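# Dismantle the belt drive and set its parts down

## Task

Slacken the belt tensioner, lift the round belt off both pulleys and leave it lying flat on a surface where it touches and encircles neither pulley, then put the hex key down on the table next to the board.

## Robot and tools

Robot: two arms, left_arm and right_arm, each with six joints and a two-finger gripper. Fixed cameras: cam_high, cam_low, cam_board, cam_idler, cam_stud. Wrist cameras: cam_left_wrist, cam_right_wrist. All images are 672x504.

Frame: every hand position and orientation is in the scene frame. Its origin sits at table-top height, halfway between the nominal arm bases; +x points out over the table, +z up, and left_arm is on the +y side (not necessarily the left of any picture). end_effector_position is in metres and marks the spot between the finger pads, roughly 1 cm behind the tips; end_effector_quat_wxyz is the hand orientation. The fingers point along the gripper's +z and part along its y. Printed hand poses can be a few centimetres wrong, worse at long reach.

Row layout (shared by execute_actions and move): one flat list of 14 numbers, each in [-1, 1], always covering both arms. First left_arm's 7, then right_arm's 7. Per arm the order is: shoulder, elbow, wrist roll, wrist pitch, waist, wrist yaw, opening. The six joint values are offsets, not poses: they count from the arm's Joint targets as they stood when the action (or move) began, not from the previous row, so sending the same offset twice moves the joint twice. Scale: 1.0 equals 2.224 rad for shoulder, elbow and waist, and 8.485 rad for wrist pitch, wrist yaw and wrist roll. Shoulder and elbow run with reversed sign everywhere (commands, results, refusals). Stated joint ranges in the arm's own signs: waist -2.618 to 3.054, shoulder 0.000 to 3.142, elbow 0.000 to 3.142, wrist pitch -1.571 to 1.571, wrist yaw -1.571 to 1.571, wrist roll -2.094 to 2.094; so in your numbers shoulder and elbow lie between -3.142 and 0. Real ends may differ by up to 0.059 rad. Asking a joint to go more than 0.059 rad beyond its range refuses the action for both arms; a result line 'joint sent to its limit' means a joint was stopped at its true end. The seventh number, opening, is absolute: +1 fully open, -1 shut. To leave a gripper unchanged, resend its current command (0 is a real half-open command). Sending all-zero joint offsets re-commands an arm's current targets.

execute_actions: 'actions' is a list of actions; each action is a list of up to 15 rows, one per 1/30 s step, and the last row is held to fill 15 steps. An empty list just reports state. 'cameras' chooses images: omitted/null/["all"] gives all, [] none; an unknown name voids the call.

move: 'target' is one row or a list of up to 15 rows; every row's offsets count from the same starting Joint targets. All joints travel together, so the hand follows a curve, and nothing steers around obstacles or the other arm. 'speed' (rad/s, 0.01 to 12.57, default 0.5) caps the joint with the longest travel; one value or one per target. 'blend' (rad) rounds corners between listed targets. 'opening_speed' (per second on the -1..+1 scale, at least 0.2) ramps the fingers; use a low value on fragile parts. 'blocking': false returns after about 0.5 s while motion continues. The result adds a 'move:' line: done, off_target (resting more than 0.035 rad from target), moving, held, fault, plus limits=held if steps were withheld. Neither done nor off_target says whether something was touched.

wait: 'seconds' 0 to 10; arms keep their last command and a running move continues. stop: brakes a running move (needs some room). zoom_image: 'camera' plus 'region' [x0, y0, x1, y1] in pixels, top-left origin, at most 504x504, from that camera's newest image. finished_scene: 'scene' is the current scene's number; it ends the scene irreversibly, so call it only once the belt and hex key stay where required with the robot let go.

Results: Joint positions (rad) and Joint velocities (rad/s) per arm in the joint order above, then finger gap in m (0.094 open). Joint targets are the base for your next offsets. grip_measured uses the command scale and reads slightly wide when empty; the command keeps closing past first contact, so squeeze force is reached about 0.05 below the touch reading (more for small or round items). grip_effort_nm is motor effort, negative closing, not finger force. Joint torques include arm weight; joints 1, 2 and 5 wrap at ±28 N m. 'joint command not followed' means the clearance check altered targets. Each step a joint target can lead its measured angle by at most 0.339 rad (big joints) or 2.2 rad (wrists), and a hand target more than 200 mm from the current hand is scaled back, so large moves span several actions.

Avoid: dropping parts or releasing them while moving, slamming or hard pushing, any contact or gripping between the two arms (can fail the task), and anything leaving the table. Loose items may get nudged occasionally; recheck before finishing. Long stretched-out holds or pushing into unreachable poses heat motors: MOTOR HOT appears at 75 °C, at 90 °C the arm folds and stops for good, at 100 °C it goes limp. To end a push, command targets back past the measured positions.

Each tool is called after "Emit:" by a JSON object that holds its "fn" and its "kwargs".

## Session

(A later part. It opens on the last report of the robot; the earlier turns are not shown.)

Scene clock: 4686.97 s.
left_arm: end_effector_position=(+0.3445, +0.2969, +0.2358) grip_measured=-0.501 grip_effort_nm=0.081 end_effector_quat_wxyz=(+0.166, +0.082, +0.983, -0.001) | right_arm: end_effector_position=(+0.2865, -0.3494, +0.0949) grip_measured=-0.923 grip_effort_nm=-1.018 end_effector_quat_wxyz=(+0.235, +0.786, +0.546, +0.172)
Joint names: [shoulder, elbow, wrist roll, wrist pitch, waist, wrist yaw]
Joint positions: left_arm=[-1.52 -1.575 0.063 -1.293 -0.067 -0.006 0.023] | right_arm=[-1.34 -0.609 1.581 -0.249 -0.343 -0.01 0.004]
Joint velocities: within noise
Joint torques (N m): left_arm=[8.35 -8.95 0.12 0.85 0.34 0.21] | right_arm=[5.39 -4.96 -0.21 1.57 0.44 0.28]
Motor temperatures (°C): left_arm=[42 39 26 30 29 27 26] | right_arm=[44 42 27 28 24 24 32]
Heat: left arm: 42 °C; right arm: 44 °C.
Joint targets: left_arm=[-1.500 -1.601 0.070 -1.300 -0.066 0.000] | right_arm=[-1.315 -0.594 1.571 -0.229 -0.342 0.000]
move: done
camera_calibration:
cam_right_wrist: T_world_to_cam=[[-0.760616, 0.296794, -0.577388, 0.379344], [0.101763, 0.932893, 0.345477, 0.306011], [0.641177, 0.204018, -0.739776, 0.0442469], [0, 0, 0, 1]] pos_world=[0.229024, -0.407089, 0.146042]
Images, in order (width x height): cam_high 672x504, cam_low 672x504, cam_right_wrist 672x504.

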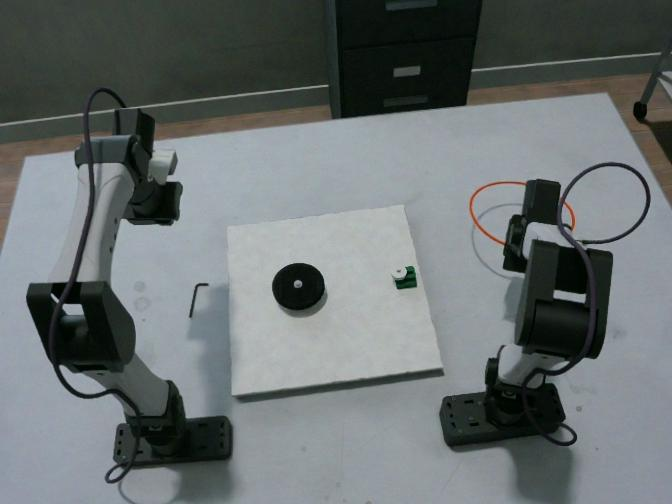

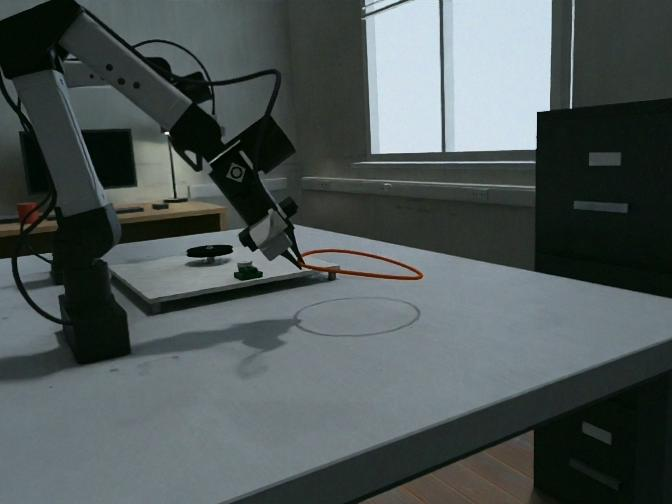

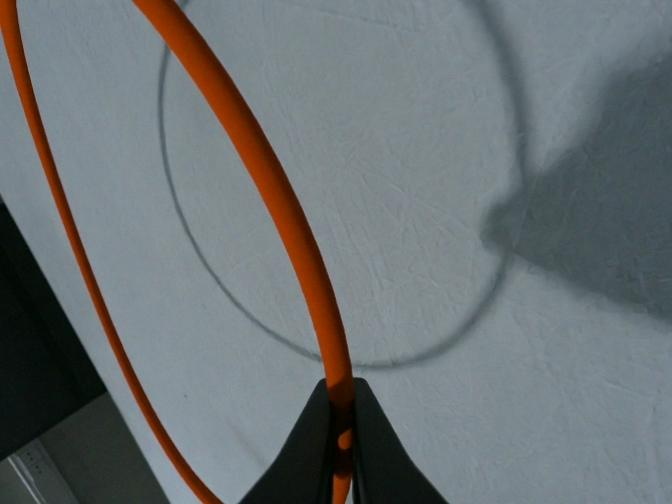

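Emit:
{"fn": "move", "kwargs": {"target": [0,0,0,0,0,0,-0.5,-0.0711,0.0549,0,0.0330,0,0,-0.94], "speed": 0.15, "cameras": ["cam_right_wrist", "cam_low"]}}

Scene clock: 4701.93 s.
left_arm: end_effector_position=(+0.3445, +0.2969, +0.2358) grip_measured=-0.501 grip_effort_nm=0.081 end_effector_quat_wxyz=(+0.166, +0.082, +0.983, +0.000) | right_arm: end_effector_position=(+0.2899, -0.3507, +0.0557) grip_measured=-0.923 grip_effort_nm=-1.018 end_effector_quat_wxyz=(+0.249, +0.781, +0.543, +0.182)
Joint names: [shoulder, elbow, wrist roll, wrist pitch, waist, wrist yaw]
Joint positions: left_arm=[-1.52 -1.575 0.063 -1.293 -0.067 -0.006 0.023] | right_arm=[-1.459 -0.486 1.581 0.031 -0.343 -0.01 0.004]
Joint velocities: within noise
Joint torques (N m): left_arm=[8.35 -8.95 0.12 0.85 0.34 0.21] | right_arm=[2.73 -4.21 -0.21 1.64 0.49 0.29]
Motor temperatures (°C): left_arm=[42 39 26 30 29 27 26] | right_arm=[42 41 27 29 24 24 32]
Heat: left arm: 42 °C; right arm: 42 °C.
Joint targets: left_arm=[-1.500 -1.601 0.070 -1.300 -0.066 0.000] | right_arm=[-1.473 -0.472 1.571 0.051 -0.342 0.000]
move: done
camera_calibration:
cam_right_wrist: T_world_to_cam=[[-0.739793, 0.289189, -0.607516, 0.352605], [0.0897517, 0.937266, 0.336863, 0.325882], [0.666821, 0.194683, -0.719339, 0.00146114], [0, 0, 0, 1]] pos_world=[0.230632, -0.407692, 0.105487]
Images, in order (width x height): cam_low 672x504, cam_right_wrist 672x504.

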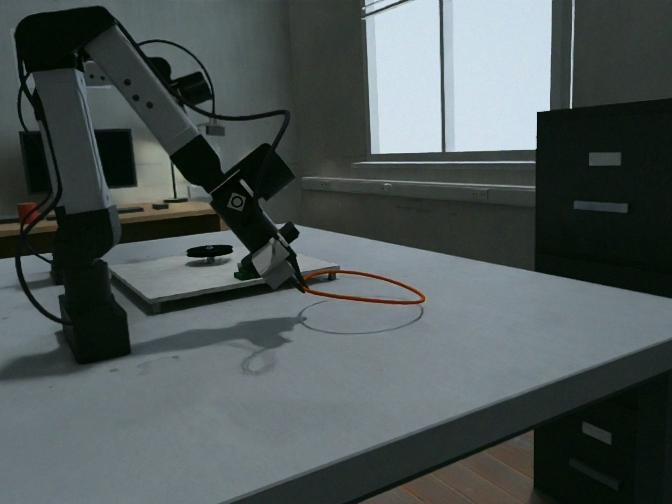

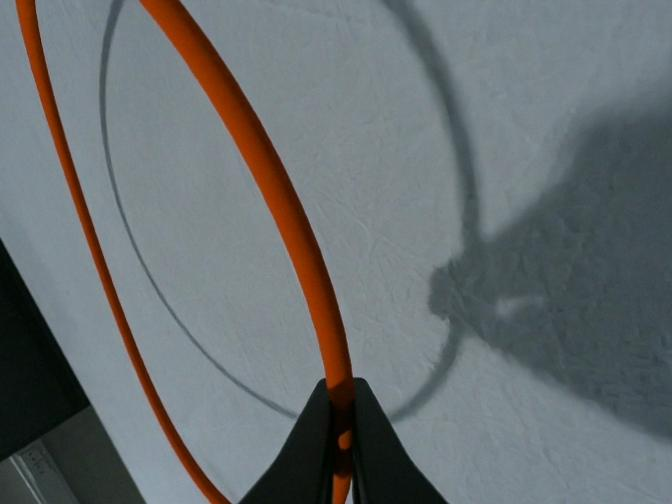

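Emit:
{"fn": "move", "kwargs": {"target": [0,0,0,0,0,0,-0.5,-0.0498,0.0203,0,0.0184,0,0,-0.94], "speed": 0.1, "cameras": ["cam_right_wrist", "cam_low"]}}

Scene clock: 4710.33 s.
left_arm: end_effector_position=(+0.3445, +0.2969, +0.2358) grip_measured=-0.501 grip_effort_nm=0.081 end_effector_quat_wxyz=(+0.166, +0.082, +0.983, +0.000) | right_arm: end_effector_position=(+0.2904, -0.3508, +0.0304) grip_measured=-0.923 grip_effort_nm=-1.013 end_effector_quat_wxyz=(+0.249, +0.781, +0.543, +0.183)
Joint names: [shoulder, elbow, wrist roll, wrist pitch, waist, wrist yaw]
Joint positions: left_arm=[-1.52 -1.575 0.063 -1.293 -0.067 -0.006 0.023] | right_arm=[-1.569 -0.44 1.581 0.186 -0.343 -0.01 0.004]
Joint velocities: within noise
Joint torques (N m): left_arm=[8.36 -8.95 0.12 0.85 0.34 0.21] | right_arm=[2.97 -3.62 -0.22 1.58 0.44 0.28]
Motor temperatures (°C): left_arm=[42 39 26 30 29 27 26] | right_arm=[40 41 27 29 24 24 32]
Heat: left arm: 42 °C; right arm: 41 °C.
Joint targets: left_arm=[-1.500 -1.601 0.070 -1.300 -0.066 0.000] | right_arm=[-1.584 -0.427 1.571 0.207 -0.342 0.000]
move: done
camera_calibration:
cam_right_wrist: T_world_to_cam=[[-0.739556, 0.289117, -0.607839, 0.337679], [0.089636, 0.937311, 0.33677, 0.33459], [0.6671, 0.194576, -0.719109, -0.0172256], [0, 0, 0, 1]] pos_world=[0.231232, -0.407892, 0.0801873]
Images, in order (width x height): cam_low 672x504, cam_right_wrist 672x504.

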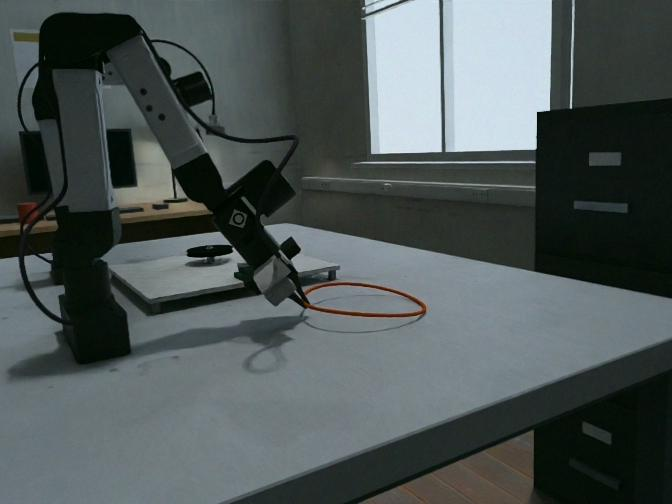

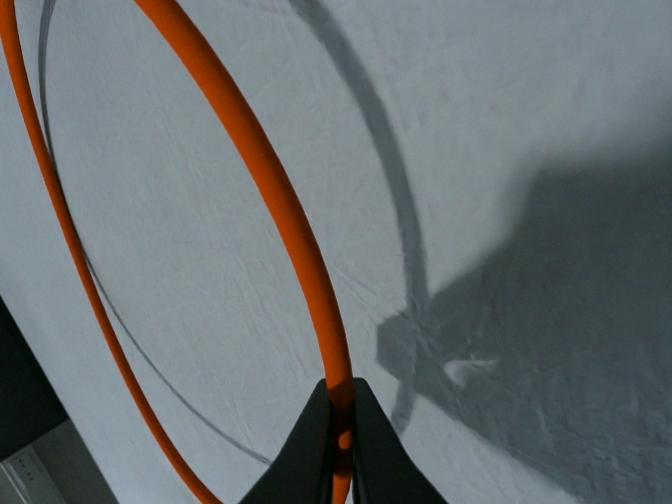

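Emit:
{"fn": "move", "kwargs": {"target": [0,0,0,0,0,0,-0.5,-0.0224,0.0066,0,0.0076,0,0,-0.94], "speed": 0.08, "cameras": ["cam_right_wrist", "cam_low"]}}

Scene clock: 4722.20 s.
left_arm: end_effector_position=(+0.3445, +0.2969, +0.2358) grip_measured=-0.501 grip_effort_nm=0.081 end_effector_quat_wxyz=(+0.166, +0.082, +0.983, +0.000) | right_arm: end_effector_position=(+0.2905, -0.3509, +0.0202) grip_measured=-0.923 grip_effort_nm=-1.013 end_effector_quat_wxyz=(+0.249, +0.781, +0.543, +0.183)
Joint names: [shoulder, elbow, wrist roll, wrist pitch, waist, wrist yaw]
Joint positions: left_arm=[-1.52 -1.575 0.063 -1.293 -0.067 -0.006 0.023] | right_arm=[-1.618 -0.425 1.581 0.251 -0.343 -0.01 0.004]
Joint velocities: within noise
Joint torques (N m): left_arm=[8.36 -8.94 0.12 0.84 0.34 0.21] | right_arm=[3.06 -3.34 -0.22 1.68 0.46 0.28]
Motor temperatures (°C): left_arm=[42 39 26 30 29 27 26] | right_arm=[39 40 27 30 24 24 32]
Heat: left arm: 42 °C; right arm: 40 °C.
Joint targets: left_arm=[-1.500 -1.601 0.070 -1.300 -0.066 0.000] | right_arm=[-1.634 -0.412 1.571 0.272 -0.342 0.000]
move: done
camera_calibration:
cam_right_wrist: T_world_to_cam=[[-0.739556, 0.289117, -0.607839, 0.331479], [0.089636, 0.937311, 0.33677, 0.338026], [0.6671, 0.194576, -0.719109, -0.0245605], [0, 0, 0, 1]] pos_world=[0.231232, -0.407892, 0.0699873]
Images, in order (width x height): cam_low 672x504, cam_right_wrist 672x504.

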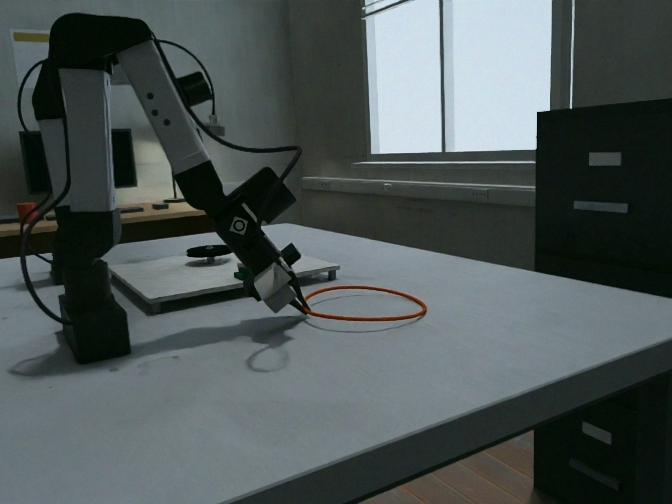

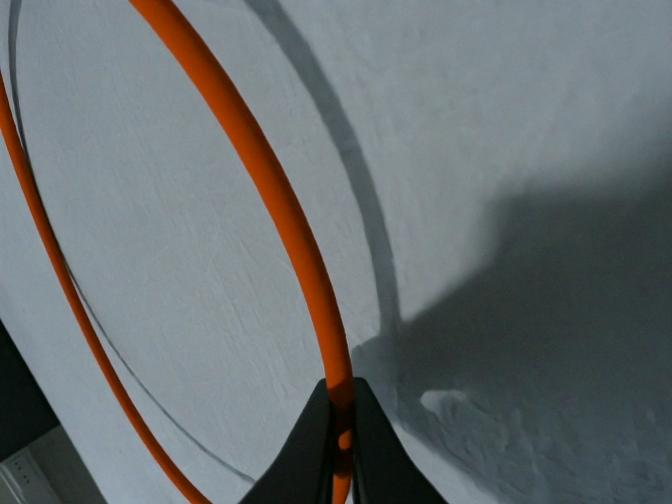

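Emit:
{"fn": "move", "kwargs": {"target": [0,0,0,0,0,0,-0.5,-0.0105,0.0026,0,0.0035,0,0,-0.94], "speed": 0.08, "cameras": ["cam_right_wrist", "cam_low"]}}

Scene clock: 4731.63 s.
left_arm: end_effector_position=(+0.3445, +0.2969, +0.2358) grip_measured=-0.501 grip_effort_nm=0.081 end_effector_quat_wxyz=(+0.166, +0.082, +0.983, +0.000) | right_arm: end_effector_position=(+0.2909, -0.3510, +0.0160) grip_measured=-0.923 grip_effort_nm=-1.018 end_effector_quat_wxyz=(+0.250, +0.781, +0.543, +0.183)
Joint names: [shoulder, elbow, wrist roll, wrist pitch, waist, wrist yaw]
Joint positions: left_arm=[-1.52 -1.575 0.063 -1.293 -0.067 -0.006 0.023] | right_arm=[-1.641 -0.42 1.581 0.28 -0.343 -0.01 0.004]
Joint velocities: within noise
Joint torques (N m): left_arm=[8.35 -8.95 0.12 0.85 0.34 0.21] | right_arm=[3.1 -3.18 -0.22 1.65 0.46 0.28]
Motor temperatures (°C): left_arm=[42 39 26 30 29 27 26] | right_arm=[38 40 27 30 24 24 32]
Heat: left arm: 42 °C; right arm: 40 °C.
Joint targets: left_arm=[-1.500 -1.601 0.070 -1.300 -0.066 0.000] | right_arm=[-1.657 -0.406 1.571 0.301 -0.342 0.000]
move: done
camera_calibration:
cam_right_wrist: T_world_to_cam=[[-0.738905, 0.288866, -0.608749, 0.328924], [0.0892625, 0.937446, 0.336493, 0.3397], [0.667871, 0.194298, -0.718468, -0.0281665], [0, 0, 0, 1]] pos_world=[0.231533, -0.407992, 0.0656887]
Images, in order (width x height): cam_low 672x504, cam_right_wrist 672x504.

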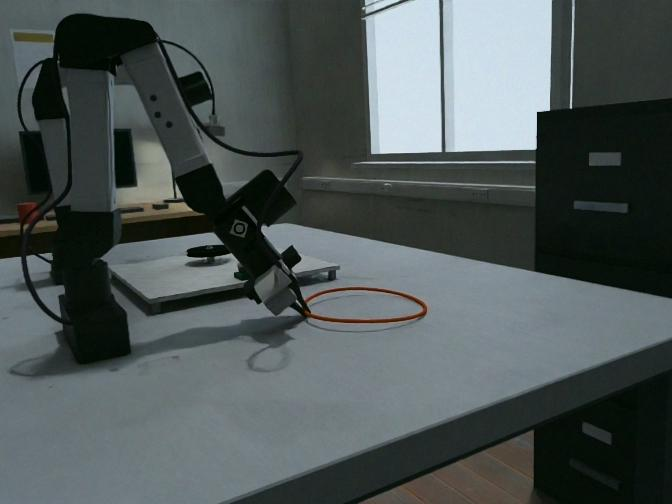

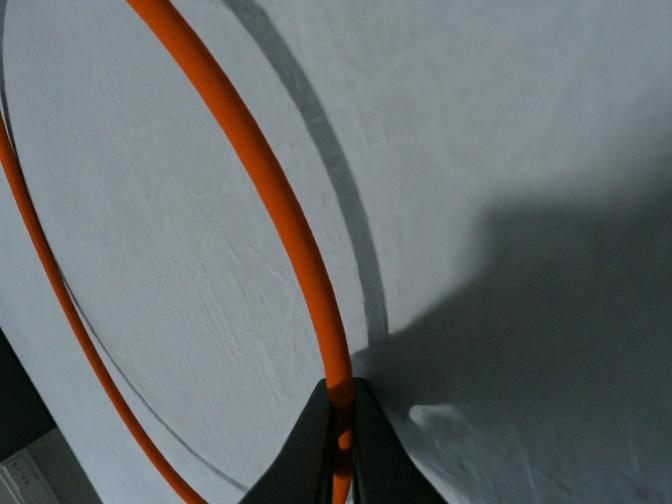

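Emit:
{"fn": "move", "kwargs": {"target": [0,0,0,0,0,0,-0.5,0,0,0,0,0,0,-0.7], "opening_speed": 0.2, "cameras": ["cam_right_wrist", "cam_low"]}}

Scene clock: 4747.13 s.
left_arm: end_effector_position=(+0.3445, +0.2969, +0.2358) grip_measured=-0.501 grip_effort_nm=0.081 end_effector_quat_wxyz=(+0.166, +0.082, +0.983, +0.000) | right_arm: end_effector_position=(+0.2937, -0.3520, +0.0182) grip_measured=-0.703 grip_effort_nm=0.173 end_effector_quat_wxyz=(+0.256, +0.779, +0.541, +0.187)
Joint names: [shoulder, elbow, wrist roll, wrist pitch, waist, wrist yaw]
Joint positions: left_arm=[-1.52 -1.575 0.063 -1.293 -0.067 -0.006 0.023] | right_arm=[-1.641 -0.42 1.581 0.296 -0.343 -0.01 0.014]
Joint velocities: within noise
Joint torques (N m): left_arm=[8.36 -8.94 0.12 0.85 0.34 0.21] | right_arm=[3.11 -3.22 -0.21 1.53 0.47 0.29]
Motor temperatures (°C): left_arm=[42 40 26 30 29 27 26] | right_arm=[37 39 27 31 24 24 32]
Heat: left arm: 42 °C; right arm: 39 °C.
Joint targets: left_arm=[-1.500 -1.601 0.070 -1.300 -0.066 0.000] | right_arm=[-1.657 -0.406 1.571 0.301 -0.342 0.000]
move: done
camera_calibration:
cam_right_wrist: T_world_to_cam=[[-0.730066, 0.285682, -0.620797, 0.329273], [0.084471, 0.939185, 0.33286, 0.341752], [0.678136, 0.190571, -0.709799, -0.0327549], [0, 0, 0, 1]] pos_world=[0.233736, -0.408793, 0.0674071]
Images, in order (width x height): cam_low 672x504, cam_right_wrist 672x504.

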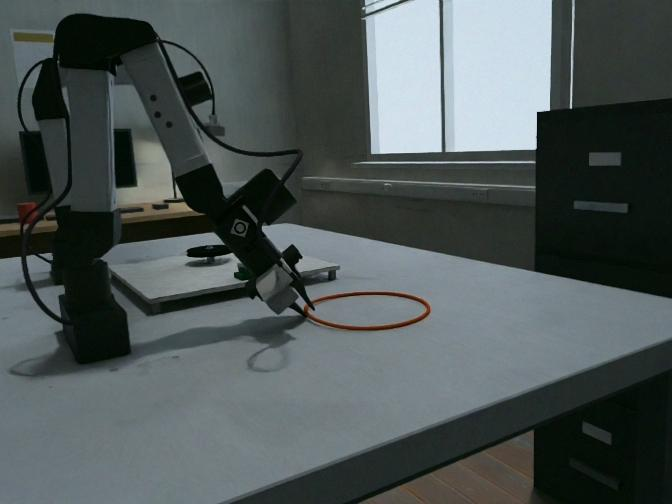

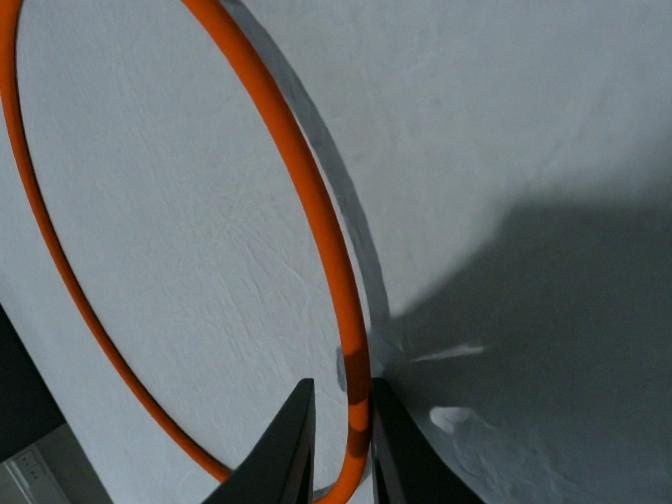

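Emit:
{"fn": "move", "kwargs": {"target": [0,0,0,0,0,0,-0.5,0.1169,0.0230,0,-0.0236,0,0,-0.7], "speed": 0.12, "cameras": ["cam_right_wrist", "cam_low", "cam_high"]}}

Scene clock: 4766.60 s.
left_arm: end_effector_position=(+0.3445, +0.2969, +0.2358) grip_measured=-0.501 grip_effort_nm=0.085 end_effector_quat_wxyz=(+0.166, +0.082, +0.983, +0.000) | right_arm: end_effector_position=(+0.2689, -0.3430, +0.0420) grip_measured=-0.703 grip_effort_nm=0.168 end_effector_quat_wxyz=(+0.252, +0.780, +0.542, +0.185)
Joint names: [shoulder, elbow, wrist roll, wrist pitch, waist, wrist yaw]
Joint positions: left_arm=[-1.52 -1.575 0.063 -1.293 -0.067 -0.006 0.023] | right_arm=[-1.418 -0.37 1.581 0.113 -0.343 -0.01 0.014]
Joint velocities: within noise
Joint torques (N m): left_arm=[8.36 -8.94 0.12 0.85 0.34 0.21] | right_arm=[4.79 -3.86 -0.22 1.39 0.46 0.28]
Motor temperatures (°C): left_arm=[42 40 26 30 29 27 26] | right_arm=[36 39 27 31 24 24 31]
Heat: left arm: 42 °C; right arm: 39 °C.
Joint targets: left_arm=[-1.500 -1.601 0.070 -1.300 -0.066 0.000] | right_arm=[-1.397 -0.355 1.571 0.101 -0.342 0.000]
move: done
camera_calibration:
cam_right_wrist: T_world_to_cam=[[-0.735175, 0.287605, -0.613841, 0.325011], [0.0873151, 0.938168, 0.334989, 0.326272], [0.672231, 0.192678, -0.71483, 0.00166287], [0, 0, 0, 1]] pos_world=[0.209334, -0.399893, 0.0913964]
Images, in order (width x height): cam_high 672x504, cam_low 672x504, cam_right_wrist 672x504.

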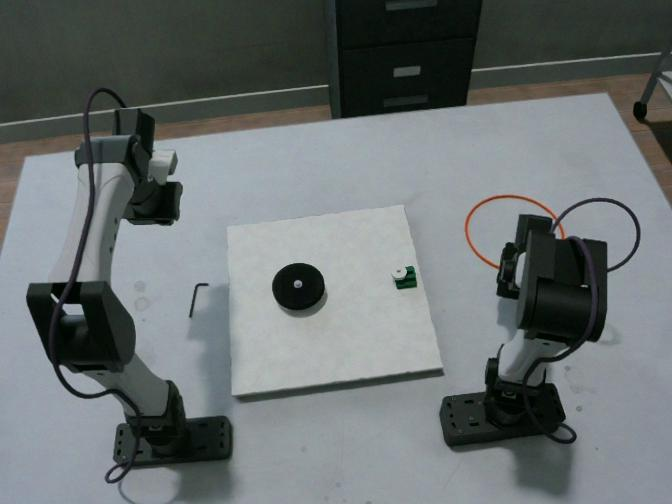

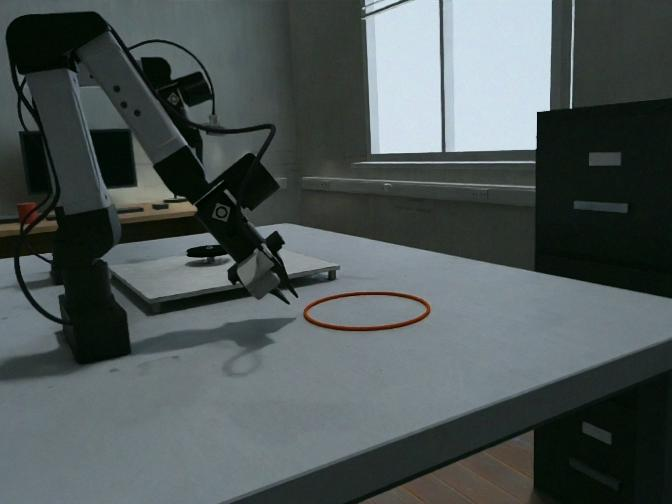

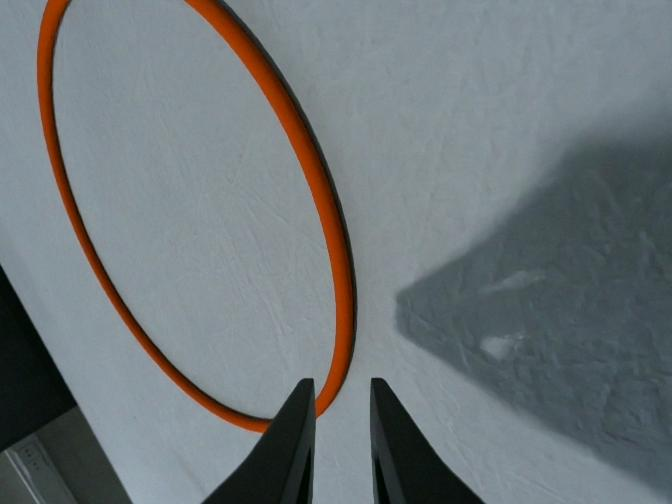

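Emit:
{"fn": "move", "kwargs": {"target": [0,0,0,0,0,0,-0.5,0.10,-0.05,0,-0.02,0,0,-0.7], "speed": 0.3, "cameras": ["cam_right_wrist", "cam_low", "cam_high", "cam_board"]}}

Scene clock: 4783.63 s.
left_arm: end_effector_position=(+0.3445, +0.2969, +0.2358) grip_measured=-0.501 grip_effort_nm=0.085 end_effector_quat_wxyz=(+0.166, +0.082, +0.983, +0.000) | right_arm: end_effector_position=(+0.2799, -0.3470, +0.1054) grip_measured=-0.703 grip_effort_nm=0.173 end_effector_quat_wxyz=(+0.301, +0.762, +0.530, +0.219)
Joint names: [shoulder, elbow, wrist roll, wrist pitch, waist, wrist yaw]
Joint positions: left_arm=[-1.52 -1.575 0.063 -1.293 -0.067 -0.006 0.023] | right_arm=[-1.189 -0.439 1.581 -0.057 -0.343 -0.01 0.014]
Joint velocities: within noise
Joint torques (N m): left_arm=[8.35 -8.94 0.12 0.85 0.34 0.21] | right_arm=[3.67 -9.2 -0.22 1.54 0.46 0.26]
Motor temperatures (°C): left_arm=[42 40 26 30 29 27 26] | right_arm=[36 39 28 30 24 24 31]
Heat: left arm: 42 °C; right arm: 39 °C.
Joint targets: left_arm=[-1.500 -1.601 0.070 -1.300 -0.066 0.000] | right_arm=[-1.174 -0.466 1.571 -0.069 -0.342 0.000]
move: done
camera_calibration:
cam_right_wrist: T_world_to_cam=[[-0.655556, 0.258687, -0.709455, 0.350994], [0.0489861, 0.952083, 0.301891, 0.326887], [0.753556, 0.163153, -0.636816, -0.000750608], [0, 0, 0, 1]] pos_world=[0.214649, -0.401898, 0.149852]
Images, in order (width x height): cam_high 672x504, cam_low 672x504, cam_board 672x504, cam_right_wrist 672x504.

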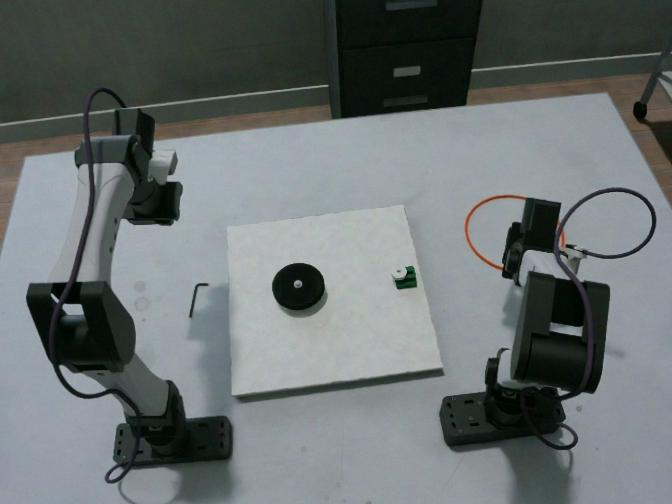

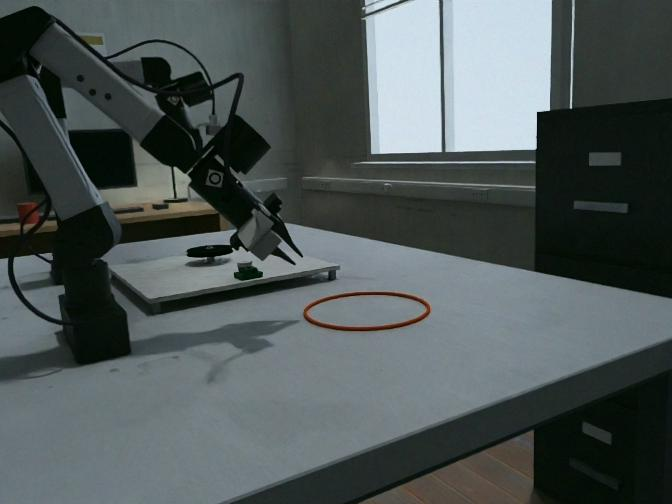

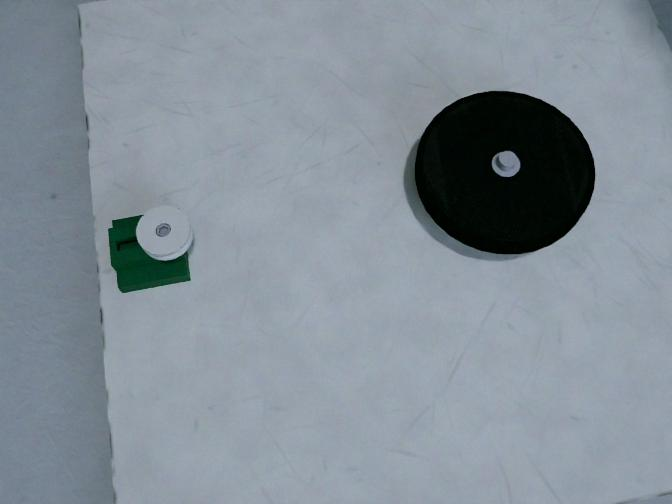

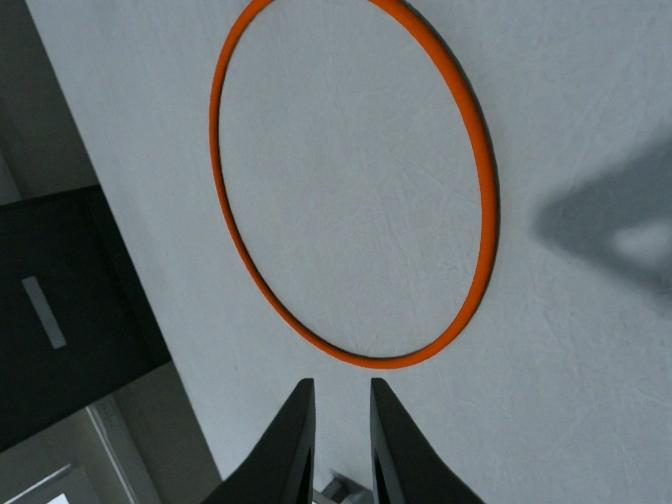

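Emit:
{"fn": "finished_scene", "kwargs": {"scene": 1}}

The scene is finished: the task was done.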